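# Assemble the pet carrier: lid on, door shut, upright

## Task

Fit the carrier's top piece onto its base, install the door and close it, and make sure the finished carrier stands upright.

## Robot and tools

Robot: two arms, left_arm and right_arm, each with a two-finger gripper and a wrist camera. Fixed cameras: cam_head_left, cam_head_right, cam_high, cam_low; wrist cameras: cam_left_wrist, cam_right_wrist. All images are 672x504. A camera stand is fixed to the floor behind the arms.

Frames. Scene frame: origin at table-top height, midway between the arms' nominal bases; +x points out over the table, +z up, left_arm sits on the +y side (not the image's left). Actual bases: left_arm at (+0.033, +0.239, 0) m, yawed about +1 degree; right_arm at (-0.003, -0.248, 0) m, yawed about -3 degrees. Each arm reports its hand pose, Hand target, velocities and wrist-camera pose in its own base frame, and its offsets use its own base axes. Fixed cameras and the table use the scene frame. Gripper axes: fingers point along its +z and close along its y. end_effector_position is the point between the pads, roughly 1 cm short of the fingertips.

execute_actions(actions, cameras). actions is a list of actions. One action is a table of 1 to 15 rows, each row lasting one control step (1/30 s); a table shorter than 15 rows repeats its last row. Every row is a single list of 14 numbers in [-1, 1] covering both arms: left dx, dy, dz, rx, ry, rz, opening, then right dx, dy, dz, rx, ry, rz, opening. The first six per arm are an offset, not a pose: measured from that arm's Hand target as it was when the action began, along the arm's base axes, with 1.0 = 0.6 m for dx/dy/dz and 1.0 = 180 degrees for the rotation vector rx, ry, rz (rotation about the Hand target point). All rows of one action count from the same start; a later action starts from the new Hand target, so repeating an offset keeps moving. A translation longer than 1.0 is scaled back. opening is absolute: +1 fully open (0.093 m), -1 closed. All-zero pose numbers re-request the current Hand target; a 0 opening means half open, so always resend the opening you want. cameras: list of names, ["all"], or []; an empty actions list returns images by default.

move(target, speed, blend, opening_speed, grip_force, blocking, cameras). target: one 14-number row as above, or a list of up to 15 such rows; every row is an offset from the same starting Hand targets, not from the previous row. speed: m/s, 0.002 to 2.9, default 0.25 (rotation capped at twice that in rad/s); one value or one per row. blend: metres of corner rounding per row, default 0 (full stop at each). opening_speed: opening change per second on the -1..+1 scale, at least 0.2. grip_force: newtons per pad, 10 to 50, one value or one per arm; it persists, and below 50 fingers close slowly. blocking=false returns after about 0.5 s while the move continues. A move lasts 0.5 to 10 s, ignores obstacles and the other arm, and can overshoot at speed. Do not route a path near an arm's own base. The result adds a move: line (done, off_target, moving, held, fault) and limits (paced = pose clipped, held = steps withheld).

wait(seconds): 0 to 10, arms hold their commands; a running move continues. stop(): brakes a running move. zoom_image(camera, region): region [x0, y0, x1, y1] in pixels of that camera's latest image, at most 504 wide and high. read_manual(section): licence text only. finished_scene(scene): give the current scene number; irreversible, so call it only once the carrier is assembled and stable with the robot hands off.

Results. end_effector_position (m) and end_effector_quat_wxyz per arm in its base frame; Hand target (where the next offsets start; the gripper often rests short of it, so send the shortfall as a further offset); Tool commands; grip_measured (+1 open, -1 closed); Joint positions (last entry = finger gap in m); Joint velocities; Joint torques (wrap at ±28 N m on joints 1 to 3); motor temperatures; step readings from action calls. Readings can be off by a few cm at long reach; check pose and tilt after each move and correct. Orientation commands are clipped to 40 degrees from the measured orientation each step.

Gripping. Pads meet near -0.94; each millimetre of object width adds about 0.0208. To hold a rigid part firmly, command about 0.24 below its width reading and keep sending that; to release, send a value well above it. A sudden command far below can spike the squeeze.

Avoid: anything falling or being left off the table, dropping or releasing moving parts, fast collisions, hard pushes into fixed or heavy items, any contact between the two arms or a gripper closing on the other's fingers, strain on wrist camera cables, and arm stops. An arm blocked by something keeps pushing until commanded back past it. Motors heat when holding loads, stretched out or pushing: MOTOR HOT at 75 °C, the arm folds and idles at 90 °C, drops at 100 °C. Loose objects may occasionally get nudged.

Each tool is called as name([rows], argument=value, ...), one row to a line, values as JSON.

## Session

execute_actions(actions=[])

zoom_image(camera="cam_high", region=[240, 190, 560, 430])

zoom_image(camera="cam_low", region=[220, 180, 460, 345])

zoom_image(camera="cam_head_left", region=[270, 130, 550, 310])

Scene clock: 0.00 s.
left_arm: end_effector_position=(+0.3976, -0.0585, +0.1717) grip_measured=+1.000 end_effector_quat_wxyz=(+0.612, -0.079, +0.785, +0.050) | right_arm: end_effector_position=(+0.3050, +0.1261, +0.2989) grip_measured=+1.000 end_effector_quat_wxyz=(+0.619, +0.018, +0.785, +0.004)
Joint positions: left_arm=[-0.356 1.385 0.563 0.535 -0.519 -0.165 0.093] | right_arm=[0.739 0.969 0.851 -0.202 0.73 0.247 0.093]
Joint velocities: within noise
Joint torques (N m): no reading
Motor temperatures (°C): left_arm=[28 41 45 40 28 27 27] | right_arm=[27 31 44 27 24 27 24]
Heat: left arm: 45 °C; right arm: 44 °C.
Hand target: left_arm +0.3998, -0.0593, +0.1811; +0.621, -0.083, +0.778, +0.046 | right_arm +0.3046, +0.1259, +0.3000; +0.618, +0.017, +0.786, +0.004
Tool commands: left_gripper/opening=+1.0 right_gripper/opening=+1.0

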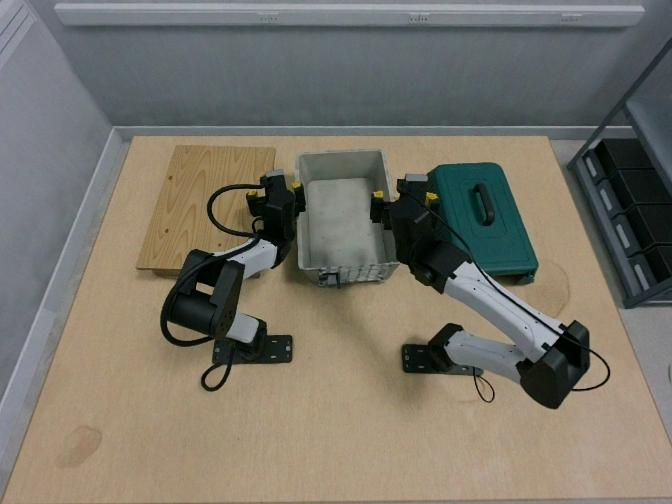

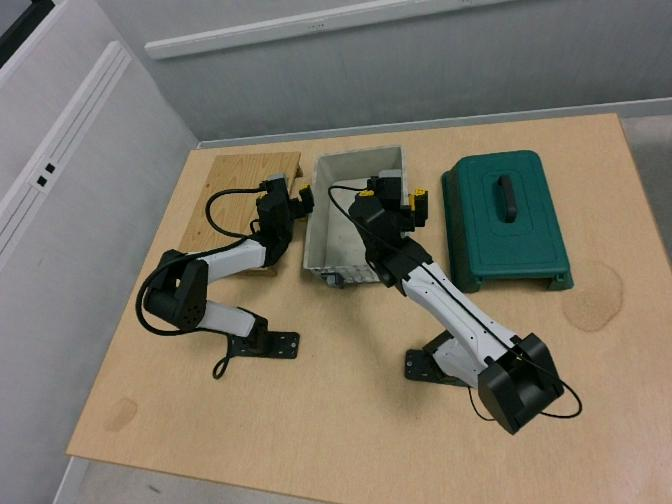

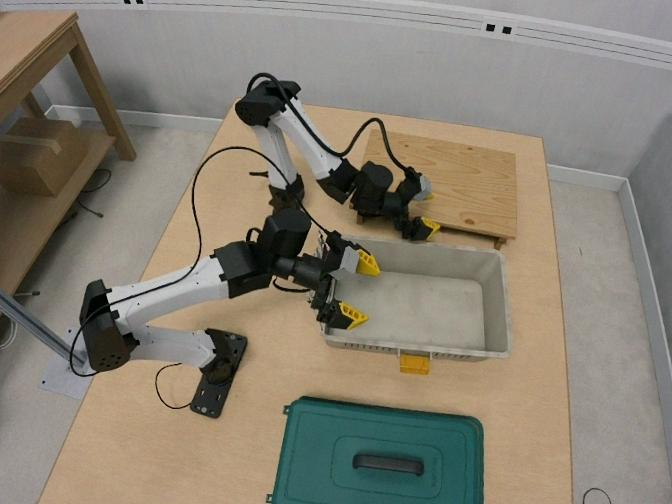

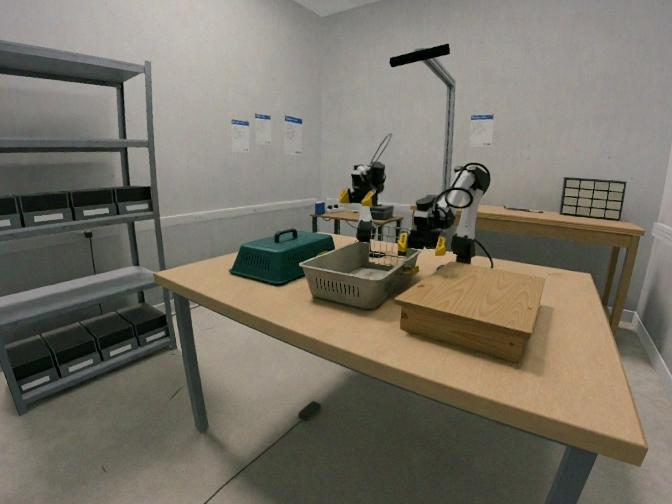

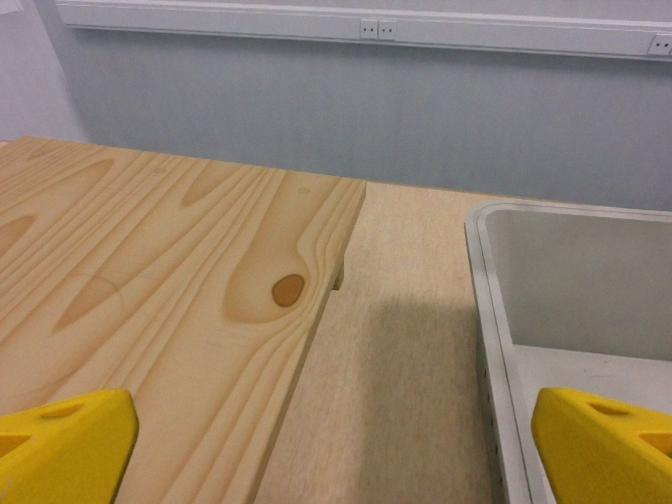

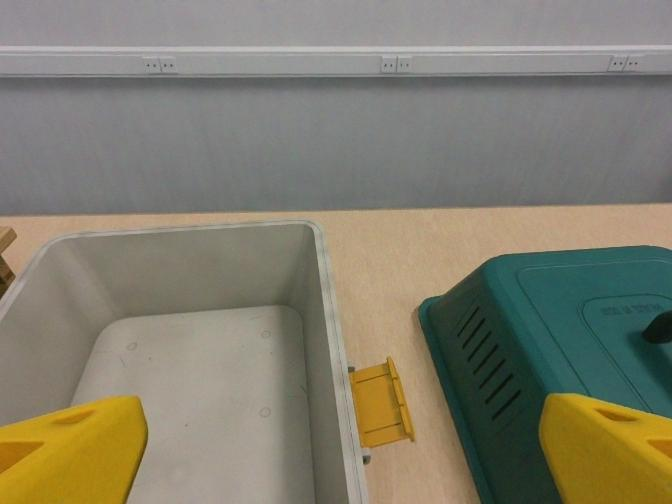

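Scaled by 1.575 from the camera's 672x504 image, which has a finer 960x720 frame.

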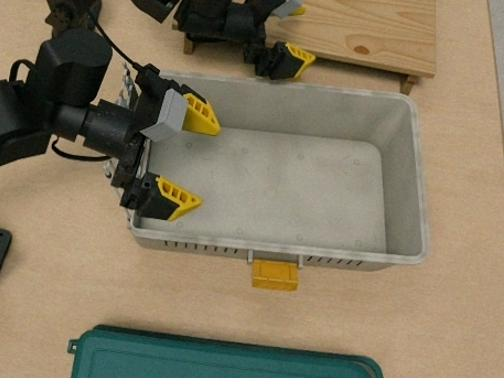

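Scaled by 2.100 from the camera's 672x504 image, which has a finer 960x720 frame.

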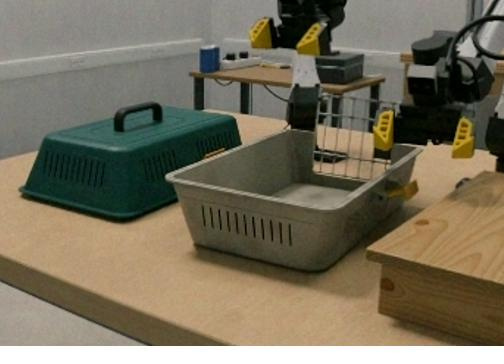

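Scaled by 1.800 from the camera's 672x504 image, which has a finer 960x720 frame.

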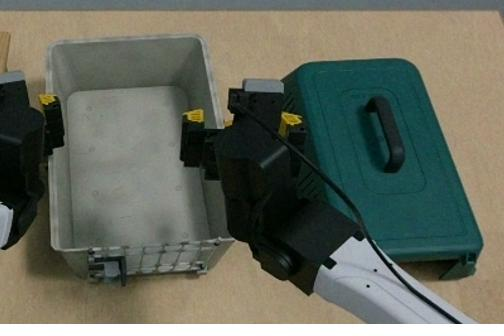

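move(target=[-0.05,0.03,0.2,0,0,0,1,-0.008,-0.443,0.03,0,0.147,0,1], speed=0.2, cameras=["all"])

zoom_image(camera="cam_high", region=[270, 190, 530, 380])

zoom_image(camera="cam_head_left", region=[280, 120, 430, 300])

zoom_image(camera="cam_low", region=[290, 180, 440, 310])

Scene clock: 91.47 s.
left_arm: end_effector_position=(+0.3685, -0.0429, +0.2802) grip_measured=+1.000 end_effector_quat_wxyz=(+0.603, -0.077, +0.792, +0.054) | right_arm: end_effector_position=(+0.2995, -0.1390, +0.3148) grip_measured=+1.000 end_effector_quat_wxyz=(+0.421, +0.020, +0.907, -0.003)
Joint positions: left_arm=[-0.336 1.093 0.852 -0.069 -0.502 -0.161 0.093] | right_arm=[-0.669 1.266 1.484 -1.029 -0.473 -0.432 0.093]
Joint torques (N m): left_arm=[0.7 -4.37 12.51 2.44 0.02 0.12] | right_arm=[-0.4 -3.6 8.34 1.3 -0.32 -0.18]
Motor temperatures (°C): left_arm=[28 41 50 44 28 27 26] | right_arm=[27 31 54 32 24 27 24]
Heat: left arm: 50 °C; right arm: 54 °C.
Hand target: left_arm +0.3698, -0.0411, +0.3012; +0.621, -0.083, +0.778, +0.046 | right_arm +0.2998, -0.1399, +0.3179; +0.422, +0.018, +0.907, +0.000
Off the commanded pose: left_arm 0.021 m, 3 deg | right_arm 0.003 m, 0 deg.
move: off_target (left_arm)

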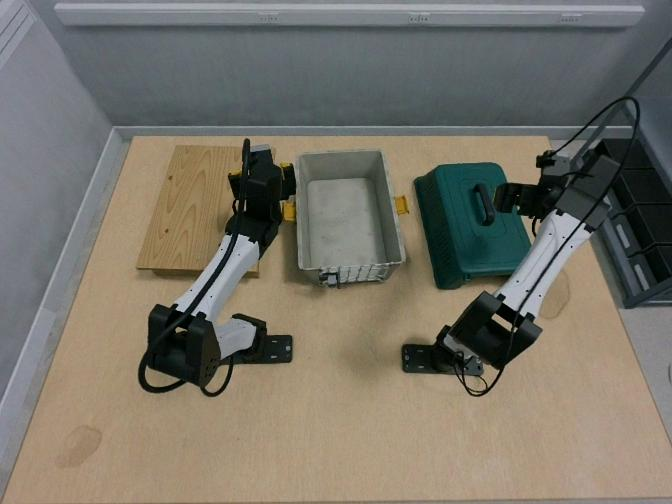

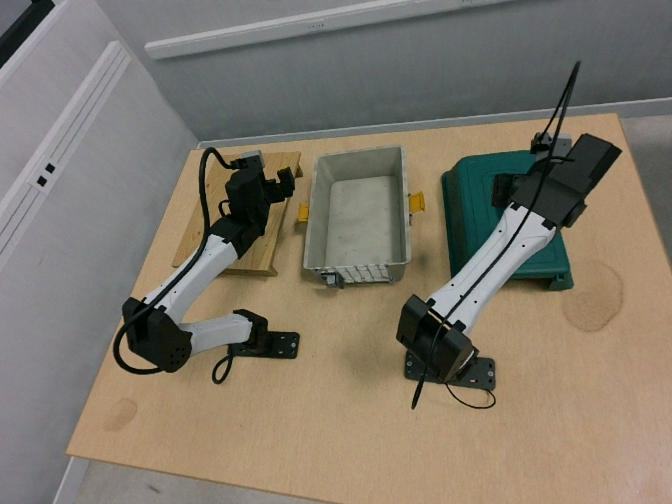

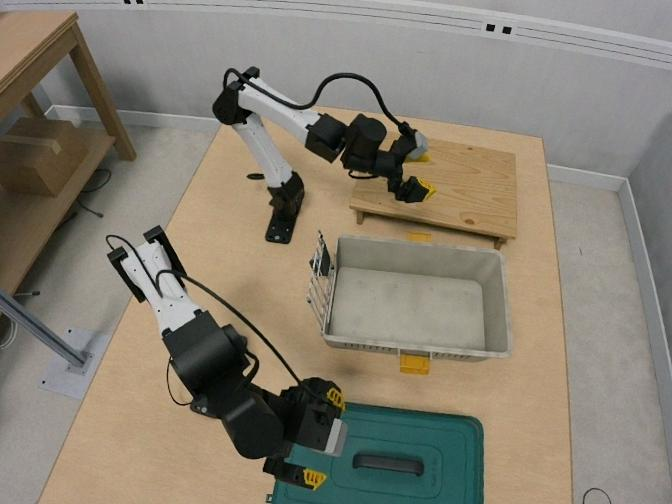

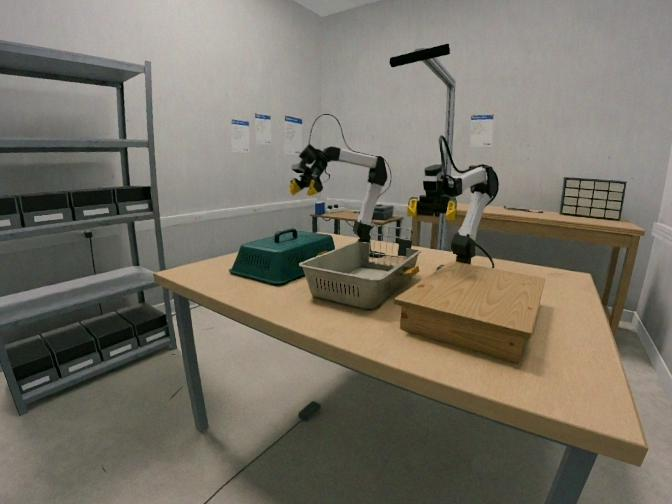

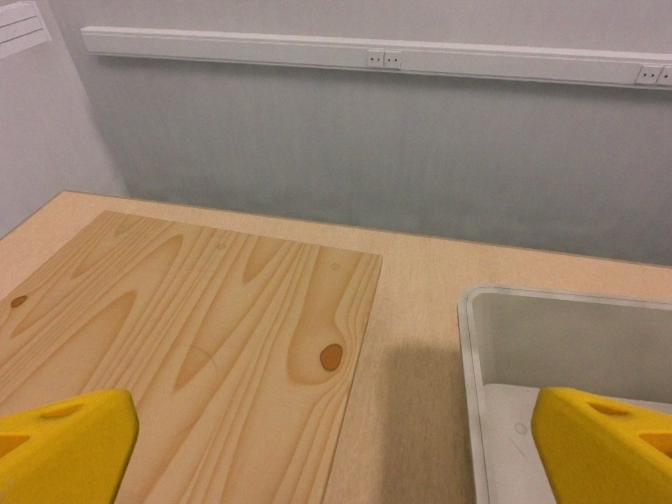

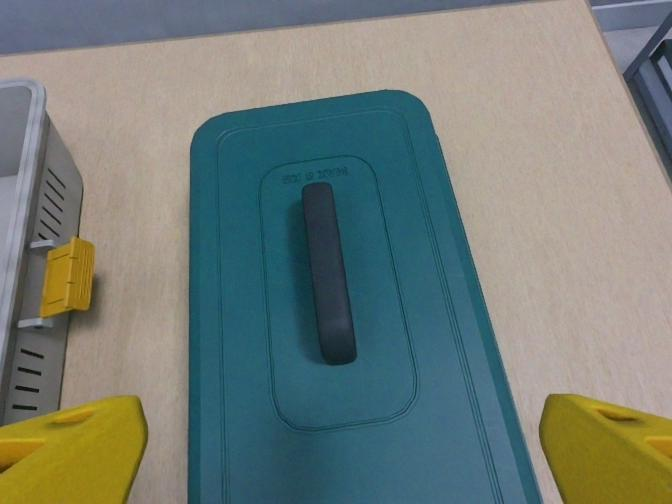

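Scaled by 1.938 from the camera's 672x504 image, which has a finer 960x720 frame.

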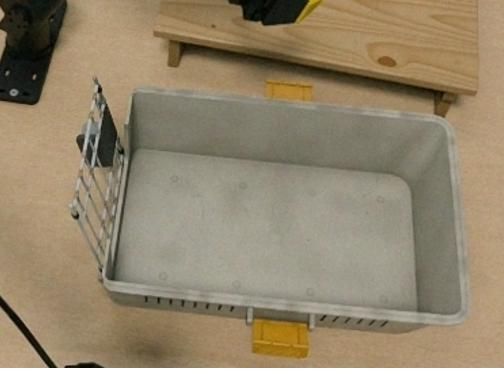

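Scaled by 2.800 from the camera's 672x504 image, which has a finer 960x720 frame.

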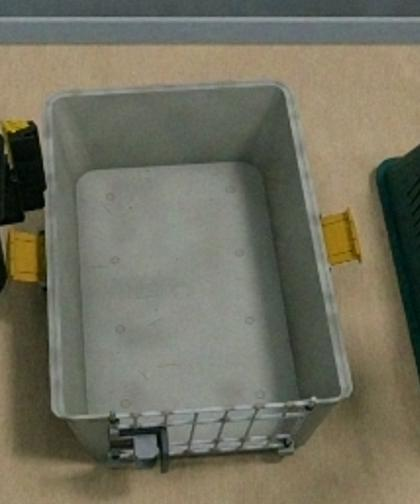

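Scaled by 3.360 from the camera's 672x504 image, which has a finer 960x720 frame.

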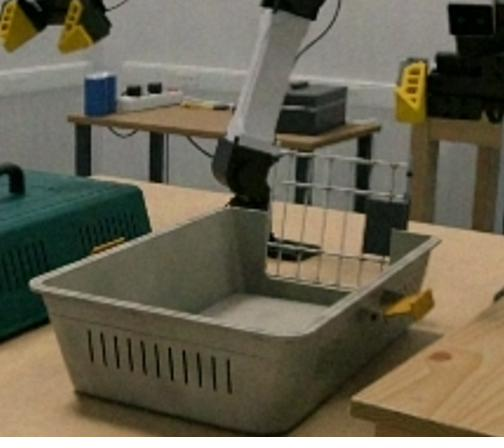

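move([
  [-0.117,-0.265,0.098,-0.418,0.169,0.015,-1,0.05,-0.005,-0.17,0,0,0.044,1],
  [-0.333,-0.332,0.048,-0.418,0.169,0.015,-1,0.172,0.013,-0.285,0,0,0.044,1],
], speed=0.15, cameras=["all"])

zoom_image(camera="cam_low", region=[225, 180, 355, 290])

Scene clock: 153.30 s.
left_arm: end_effector_position=(+0.1697, -0.2423, +0.3293) grip_measured=-0.981 end_effector_quat_wxyz=(+0.224, -0.439, +0.772, -0.401) | right_arm: end_effector_position=(+0.4033, -0.1334, +0.1548) grip_measured=+1.000 end_effector_quat_wxyz=(+0.429, -0.049, +0.902, +0.028)
Joint positions: left_arm=[-1.275 1.126 1.408 -1.041 -0.575 -2.057 0] | right_arm=[-0.499 1.552 1.055 -0.287 -0.466 -0.411 0.093]
Joint torques (N m): left_arm=[-1.14 -2.3 7.68 1.74 -0.57 0.05] | right_arm=[0.85 -7.1 6.12 1.51 -0.09 -0.03]
Motor temperatures (°C): left_arm=[28 40 52 45 28 27 26] | right_arm=[27 32 55 32 24 27 24]
Heat: left arm: 52 °C; right arm: 55 °C.
Hand target: left_arm +0.1700, -0.2403, +0.3300; +0.231, -0.443, +0.768, -0.401 | right_arm +0.4030, -0.1321, +0.1470; +0.421, -0.045, +0.906, +0.029
Off the commanded pose: left_arm 0.002 m, 1 deg | right_arm 0.008 m, 1 deg.
move: done

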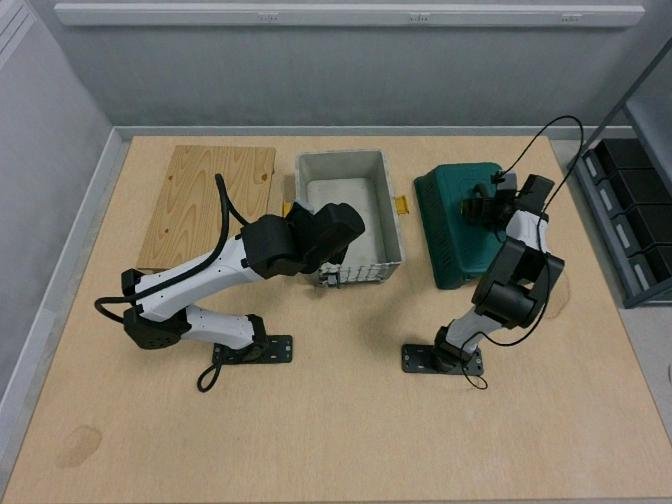

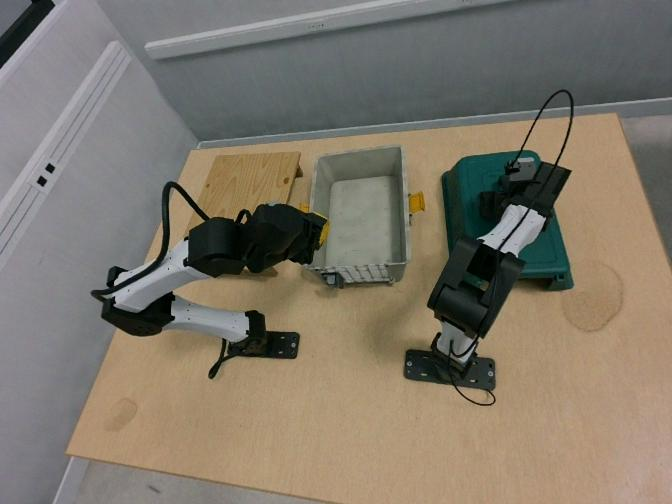

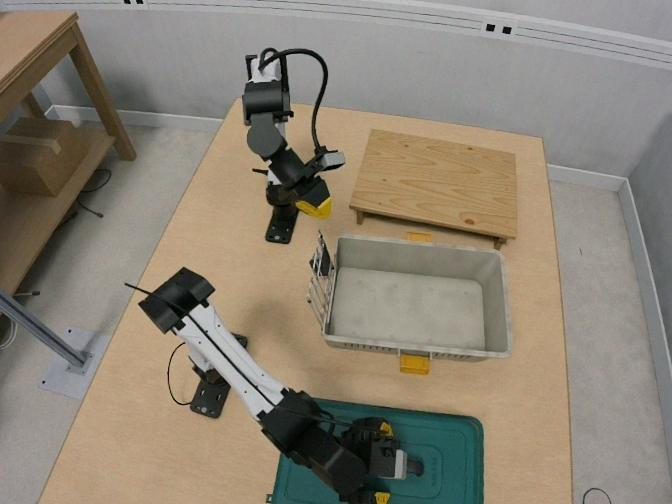

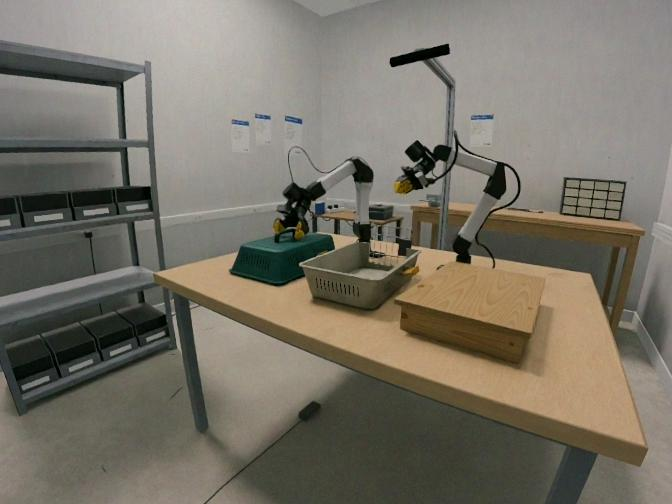

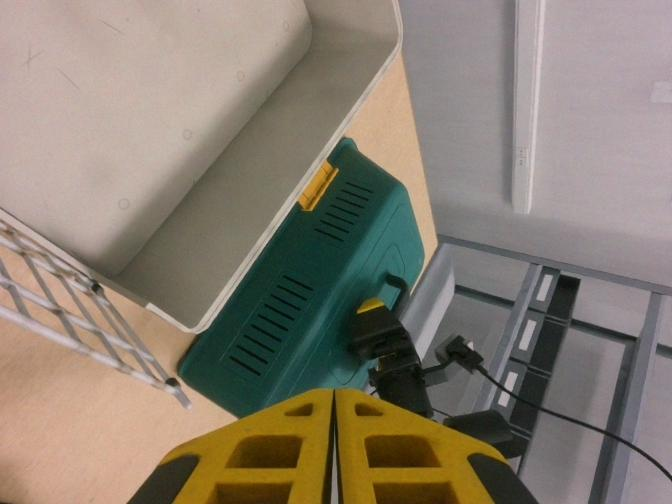

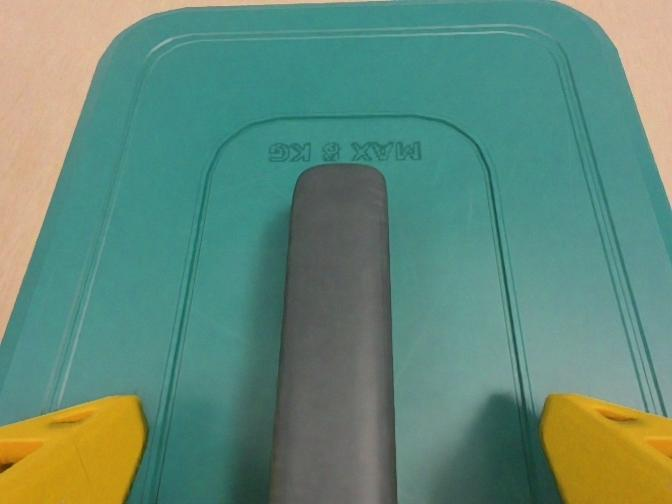

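Scaled by 3.877 from the camera's 672x504 image, which has a finer 960x720 frame.

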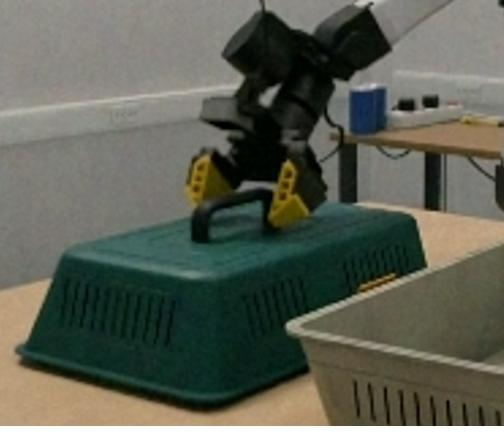

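move([
  [0,0,0,0,0,0,-1,0.027,0.006,-0.012,0,0,0,1],
  [0,0,0,0,0,0,-1,0.027,0.006,-0.012,0,0,0,-1],
], speed=0.06, opening_speed=0.7, cameras=["cam_right_wrist","cam_low"])

Scene clock: 167.50 s.
left_arm: end_effector_position=(+0.1696, -0.2422, +0.3293) grip_measured=-0.981 end_effector_quat_wxyz=(+0.224, -0.440, +0.772, -0.401) | right_arm: end_effector_position=(+0.4180, -0.1312, +0.1469) grip_measured=-0.632 end_effector_quat_wxyz=(+0.433, -0.049, +0.900, +0.019)
Joint positions: left_arm=[-1.275 1.126 1.408 -1.042 -0.576 -2.058 0] | right_arm=[-0.466 1.595 1.055 -0.217 -0.432 -0.387 0.015]
Joint torques (N m): left_arm=[-1.13 -2.3 7.69 1.78 -0.58 0.01] | right_arm=[0.94 -6.57 7.97 1.32 -0.16 -0.01]
Heat: left arm: 51 °C; right arm: 53 °C.
Hand target: left_arm +0.1699, -0.2403, +0.3300; +0.231, -0.443, +0.768, -0.401 | right_arm +0.4192, -0.1283, +0.1398; +0.421, -0.045, +0.906, +0.029
Off the commanded pose: left_arm 0.002 m, 1 deg | right_arm 0.008 m, 2 deg.
move: done
Images, in order (width x height): cam_low 672x504, cam_right_wrist 672x504.

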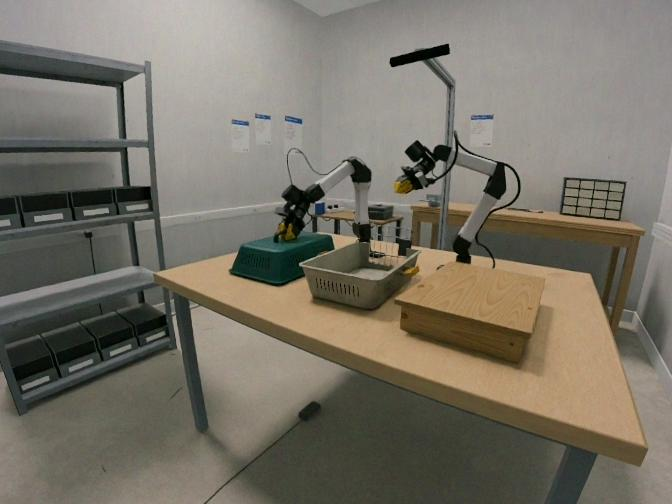

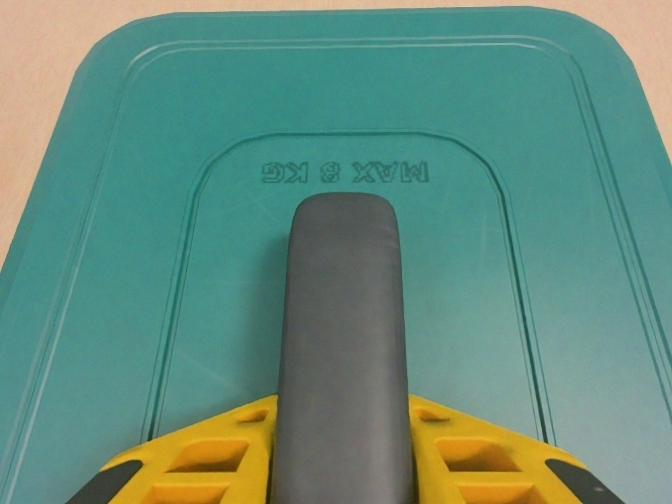

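move([
  [0,0,0,0,0,0,-1,0.01,0,0.12,0,-0.025,0,-1],
  [0,0,0,0,0,0,-1,0.01,0,0.463,0,-0.035,0,-1],
  [0,0,0,0,0,0,-1,0.005,0.64,0.463,0,-0.033,0,-1],
], speed=0.12, blend=[0.02,0.05,0], cameras=["all"])

zoom_image(camera="cam_head_left", region=[270, 80, 450, 300])

zoom_image(camera="cam_low", region=[270, 150, 480, 320])

zoom_image(camera="cam_high", region=[270, 170, 560, 390])

Scene clock: 199.63 s.
left_arm: end_effector_position=(+0.1674, -0.2172, +0.3151) grip_measured=-0.981 end_effector_quat_wxyz=(+0.251, -0.439, +0.789, -0.349) | right_arm: end_effector_position=(+0.4179, +0.2367, +0.3930) grip_measured=-0.641 end_effector_quat_wxyz=(+0.449, -0.107, +0.887, -0.015)
Joint positions: left_arm=[-1.275 1.117 1.408 -1.172 -0.613 -2.064 0] | right_arm=[0.671 2.126 2.834 -1.435 0.459 0.222 0.014]
Joint torques (N m): left_arm=[-1.47 -1.48 7.98 2.97 -0.21 0.01] | right_arm=[2.78 -10.77 7.5 2.33 0.32 1.05]
Heat: left arm: 49 °C; right arm: 53 °C.
Hand target: left_arm +0.1699, -0.2403, +0.3300; +0.231, -0.443, +0.768, -0.401 | right_arm +0.4222, +0.2556, +0.4176; +0.467, -0.046, +0.883, +0.027
Off the commanded pose: left_arm 0.028 m, 7 deg | right_arm 0.031 m, 9 deg.
elbow stopped short (right arm): the move would have taken joint 3 (elbow) straighter than the controller allows.
move: off_target (left_arm, right_arm)

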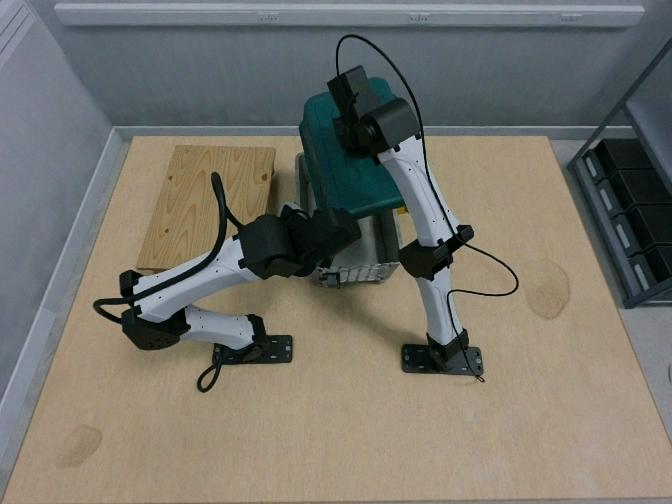

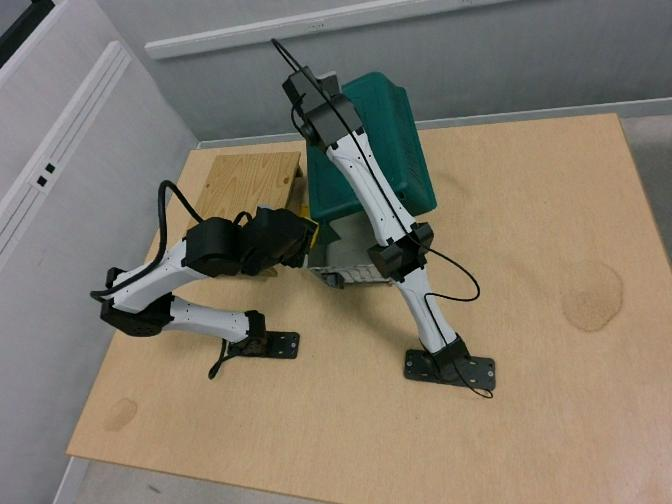

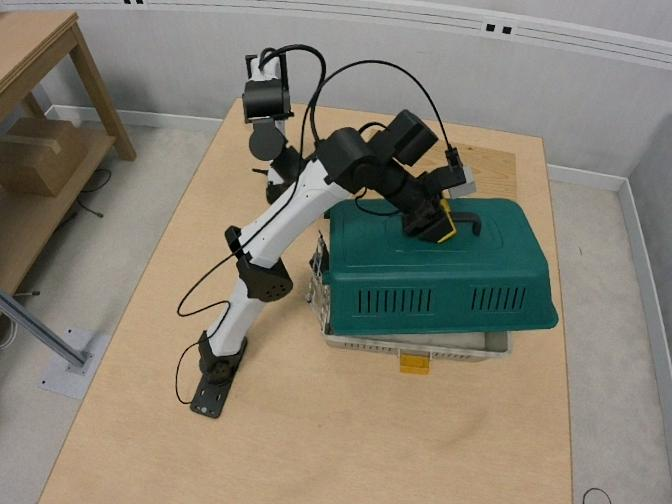

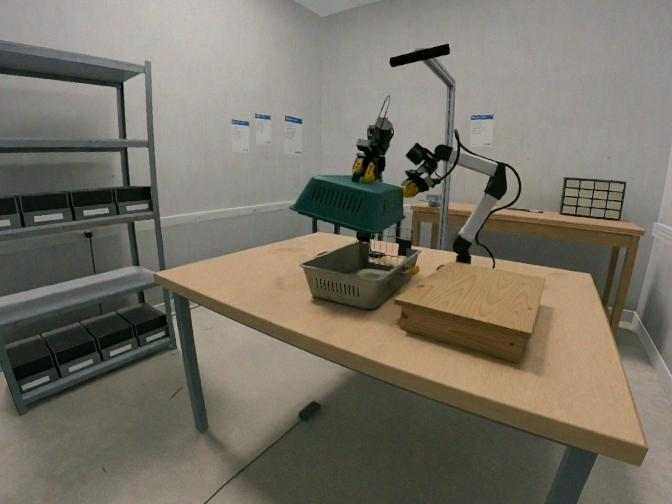

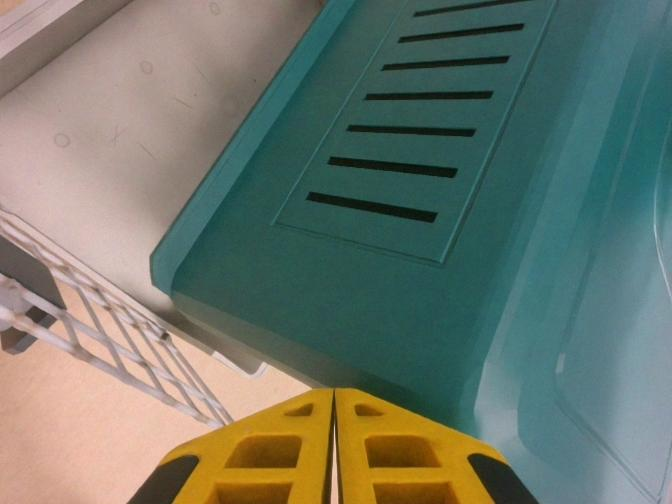

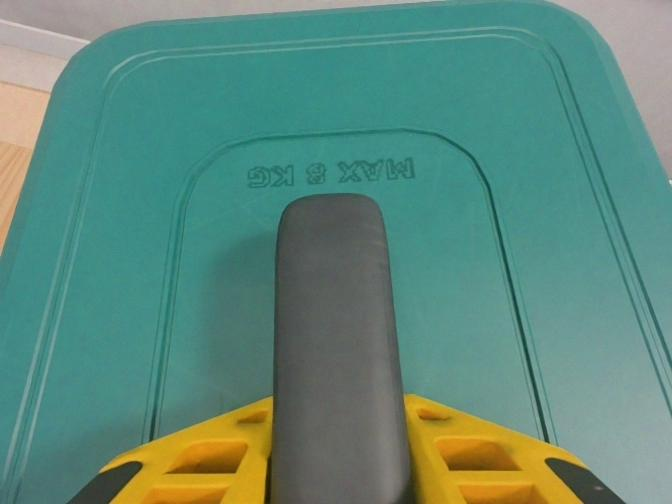

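Scaled by 2.291 from the camera's 672x504 image, which has a finer 960x720 frame.

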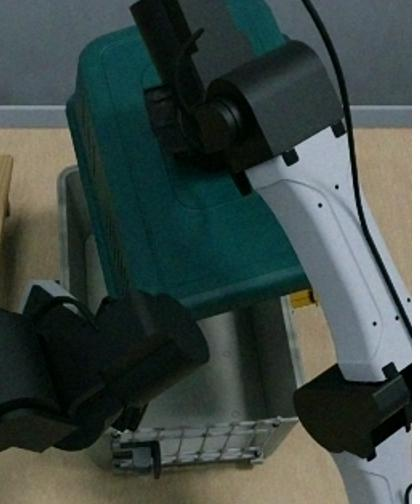

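Scaled by 2.400 from the camera's 672x504 image, which has a finer 960x720 frame.

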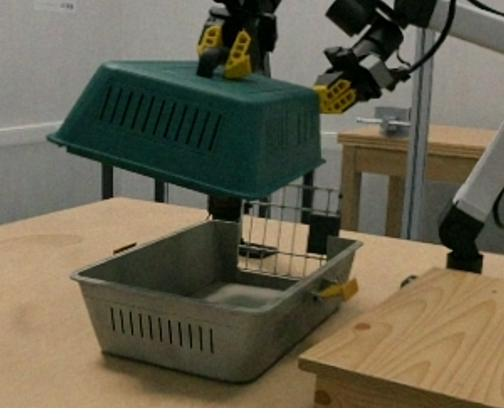

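Scaled by 1.738 from the camera's 672x504 image, which has a finer 960x720 frame.

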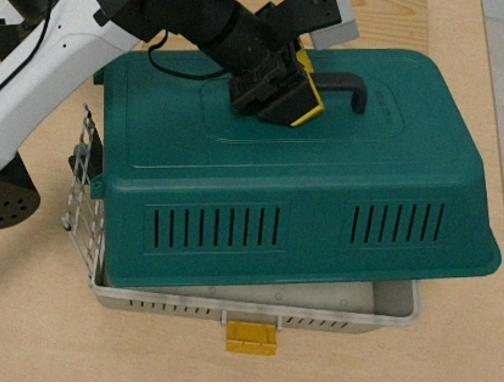

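move([
  [-0.1,0.06,0.0,0,0,0,-1,0,0,0,0,0,0,-1],
  [-0.117,0.07,-0.2,0,0,0,-1,0,0,0.0,0,0,0,-1],
], speed=0.12, cameras=["all"])

zoom_image(camera="cam_head_left", region=[270, 80, 450, 300])

zoom_image(camera="cam_low", region=[270, 150, 480, 320])

zoom_image(camera="cam_high", region=[270, 170, 560, 390])

Scene clock: 218.07 s.
left_arm: end_effector_position=(+0.1012, -0.1970, +0.2106) grip_measured=-0.981 end_effector_quat_wxyz=(+0.183, -0.342, +0.821, -0.420) | right_arm: end_effector_position=(+0.4165, +0.2516, +0.3927) grip_measured=-0.641 end_effector_quat_wxyz=(+0.455, -0.069, +0.888, +0.018)
Joint positions: left_arm=[-1.547 0.665 0.767 -0.89 -0.61 -2.079 0] | right_arm=[0.698 2.136 2.834 -1.41 0.46 0.329 0.014]
Joint torques (N m): left_arm=[-1.24 -0.06 6.97 1.99 -0.43 0.02] | right_arm=[0.68 -11.59 7.58 2.15 0.39 -0.03]
Motor temperatures (°C): left_arm=[28 38 48 45 28 27 26] | right_arm=[27 39 52 36 24 28 26]
Heat: left arm: 48 °C; right arm: 52 °C.
Hand target: left_arm +0.0997, -0.1984, +0.2099; +0.231, -0.443, +0.768, -0.401 | right_arm +0.4222, +0.2556, +0.4176; +0.467, -0.046, +0.883, +0.027
Off the commanded pose: left_arm 0.002 m, 14 deg | right_arm 0.026 m, 3 deg.
elbow stopped short (right arm): the move would have taken joint 3 (elbow) straighter than the controller allows.
joint sent to its limit (left arm) — joint 6 (wrist roll), lower limit. The joint targets are off in orientation, not in position.
move: off_target (left_arm, right_arm)

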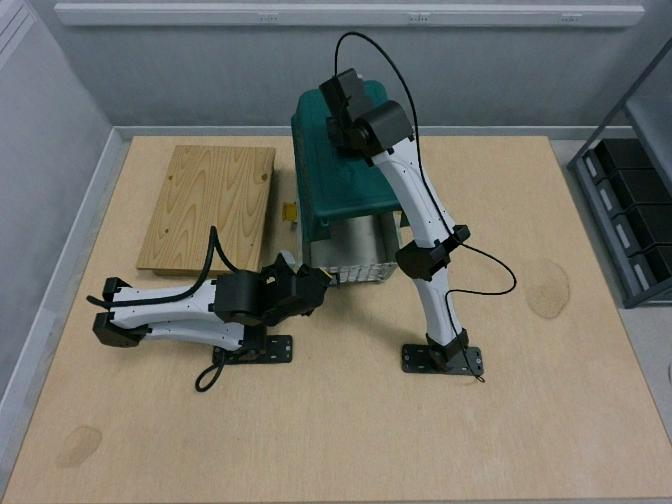

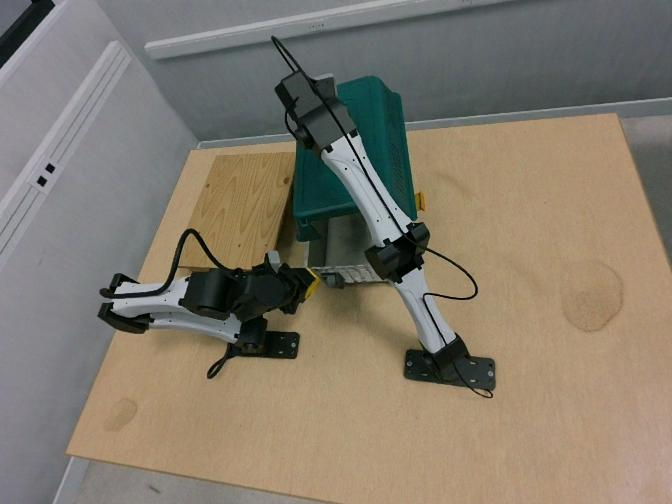

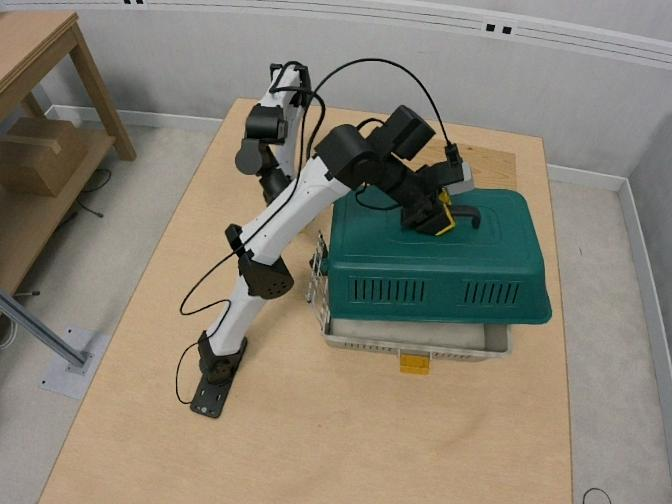

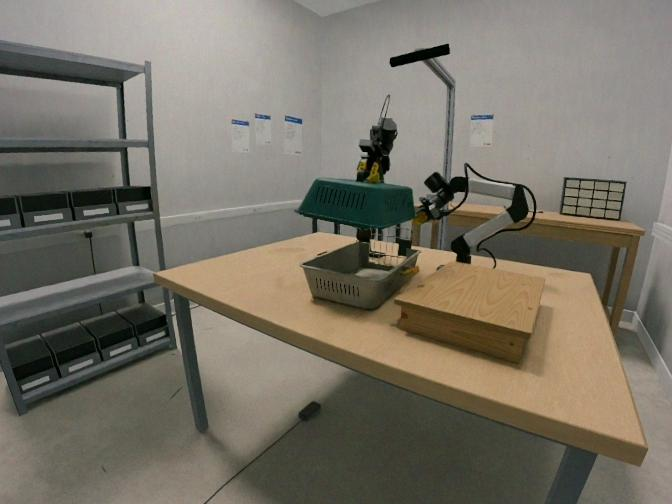

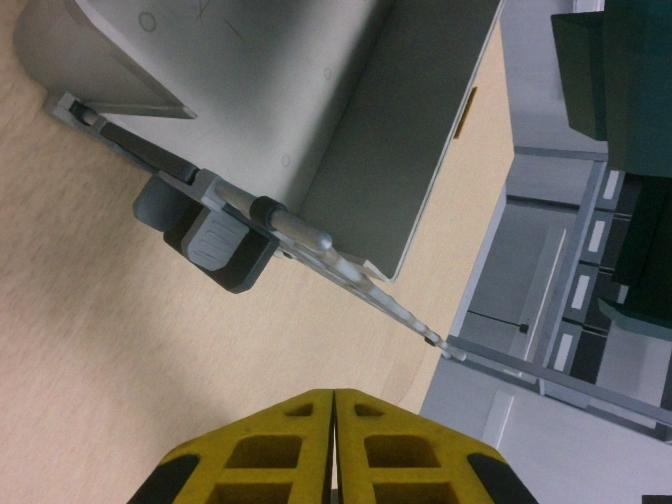

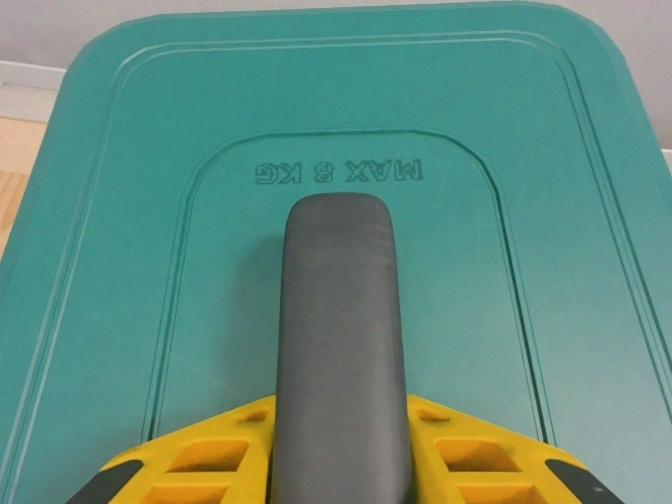

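Scaled by 2.291 from the camera's 672x504 image, which has a finer 960x720 frame.

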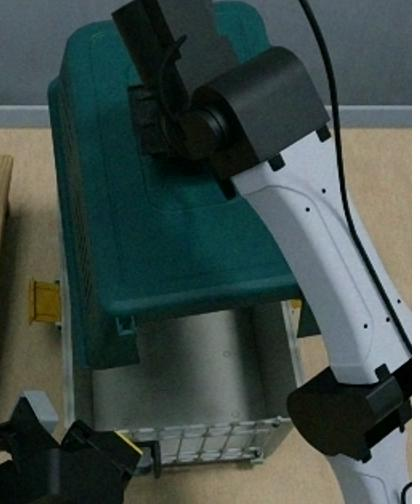

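Scaled by 2.400 from the camera's 672x504 image, which has a finer 960x720 frame.

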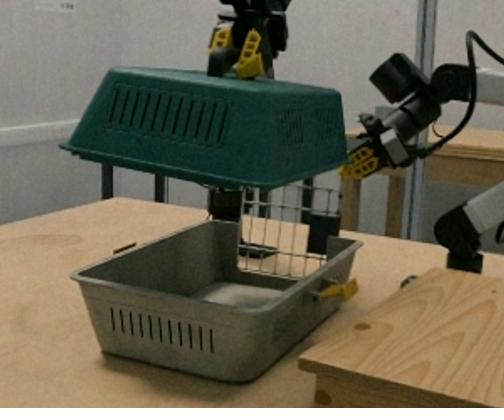

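Scaled by 1.738 from the camera's 672x504 image, which has a finer 960x720 frame.

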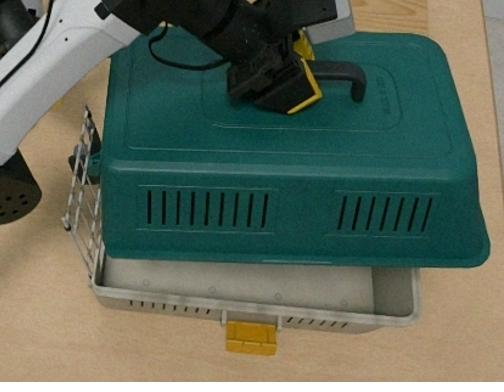

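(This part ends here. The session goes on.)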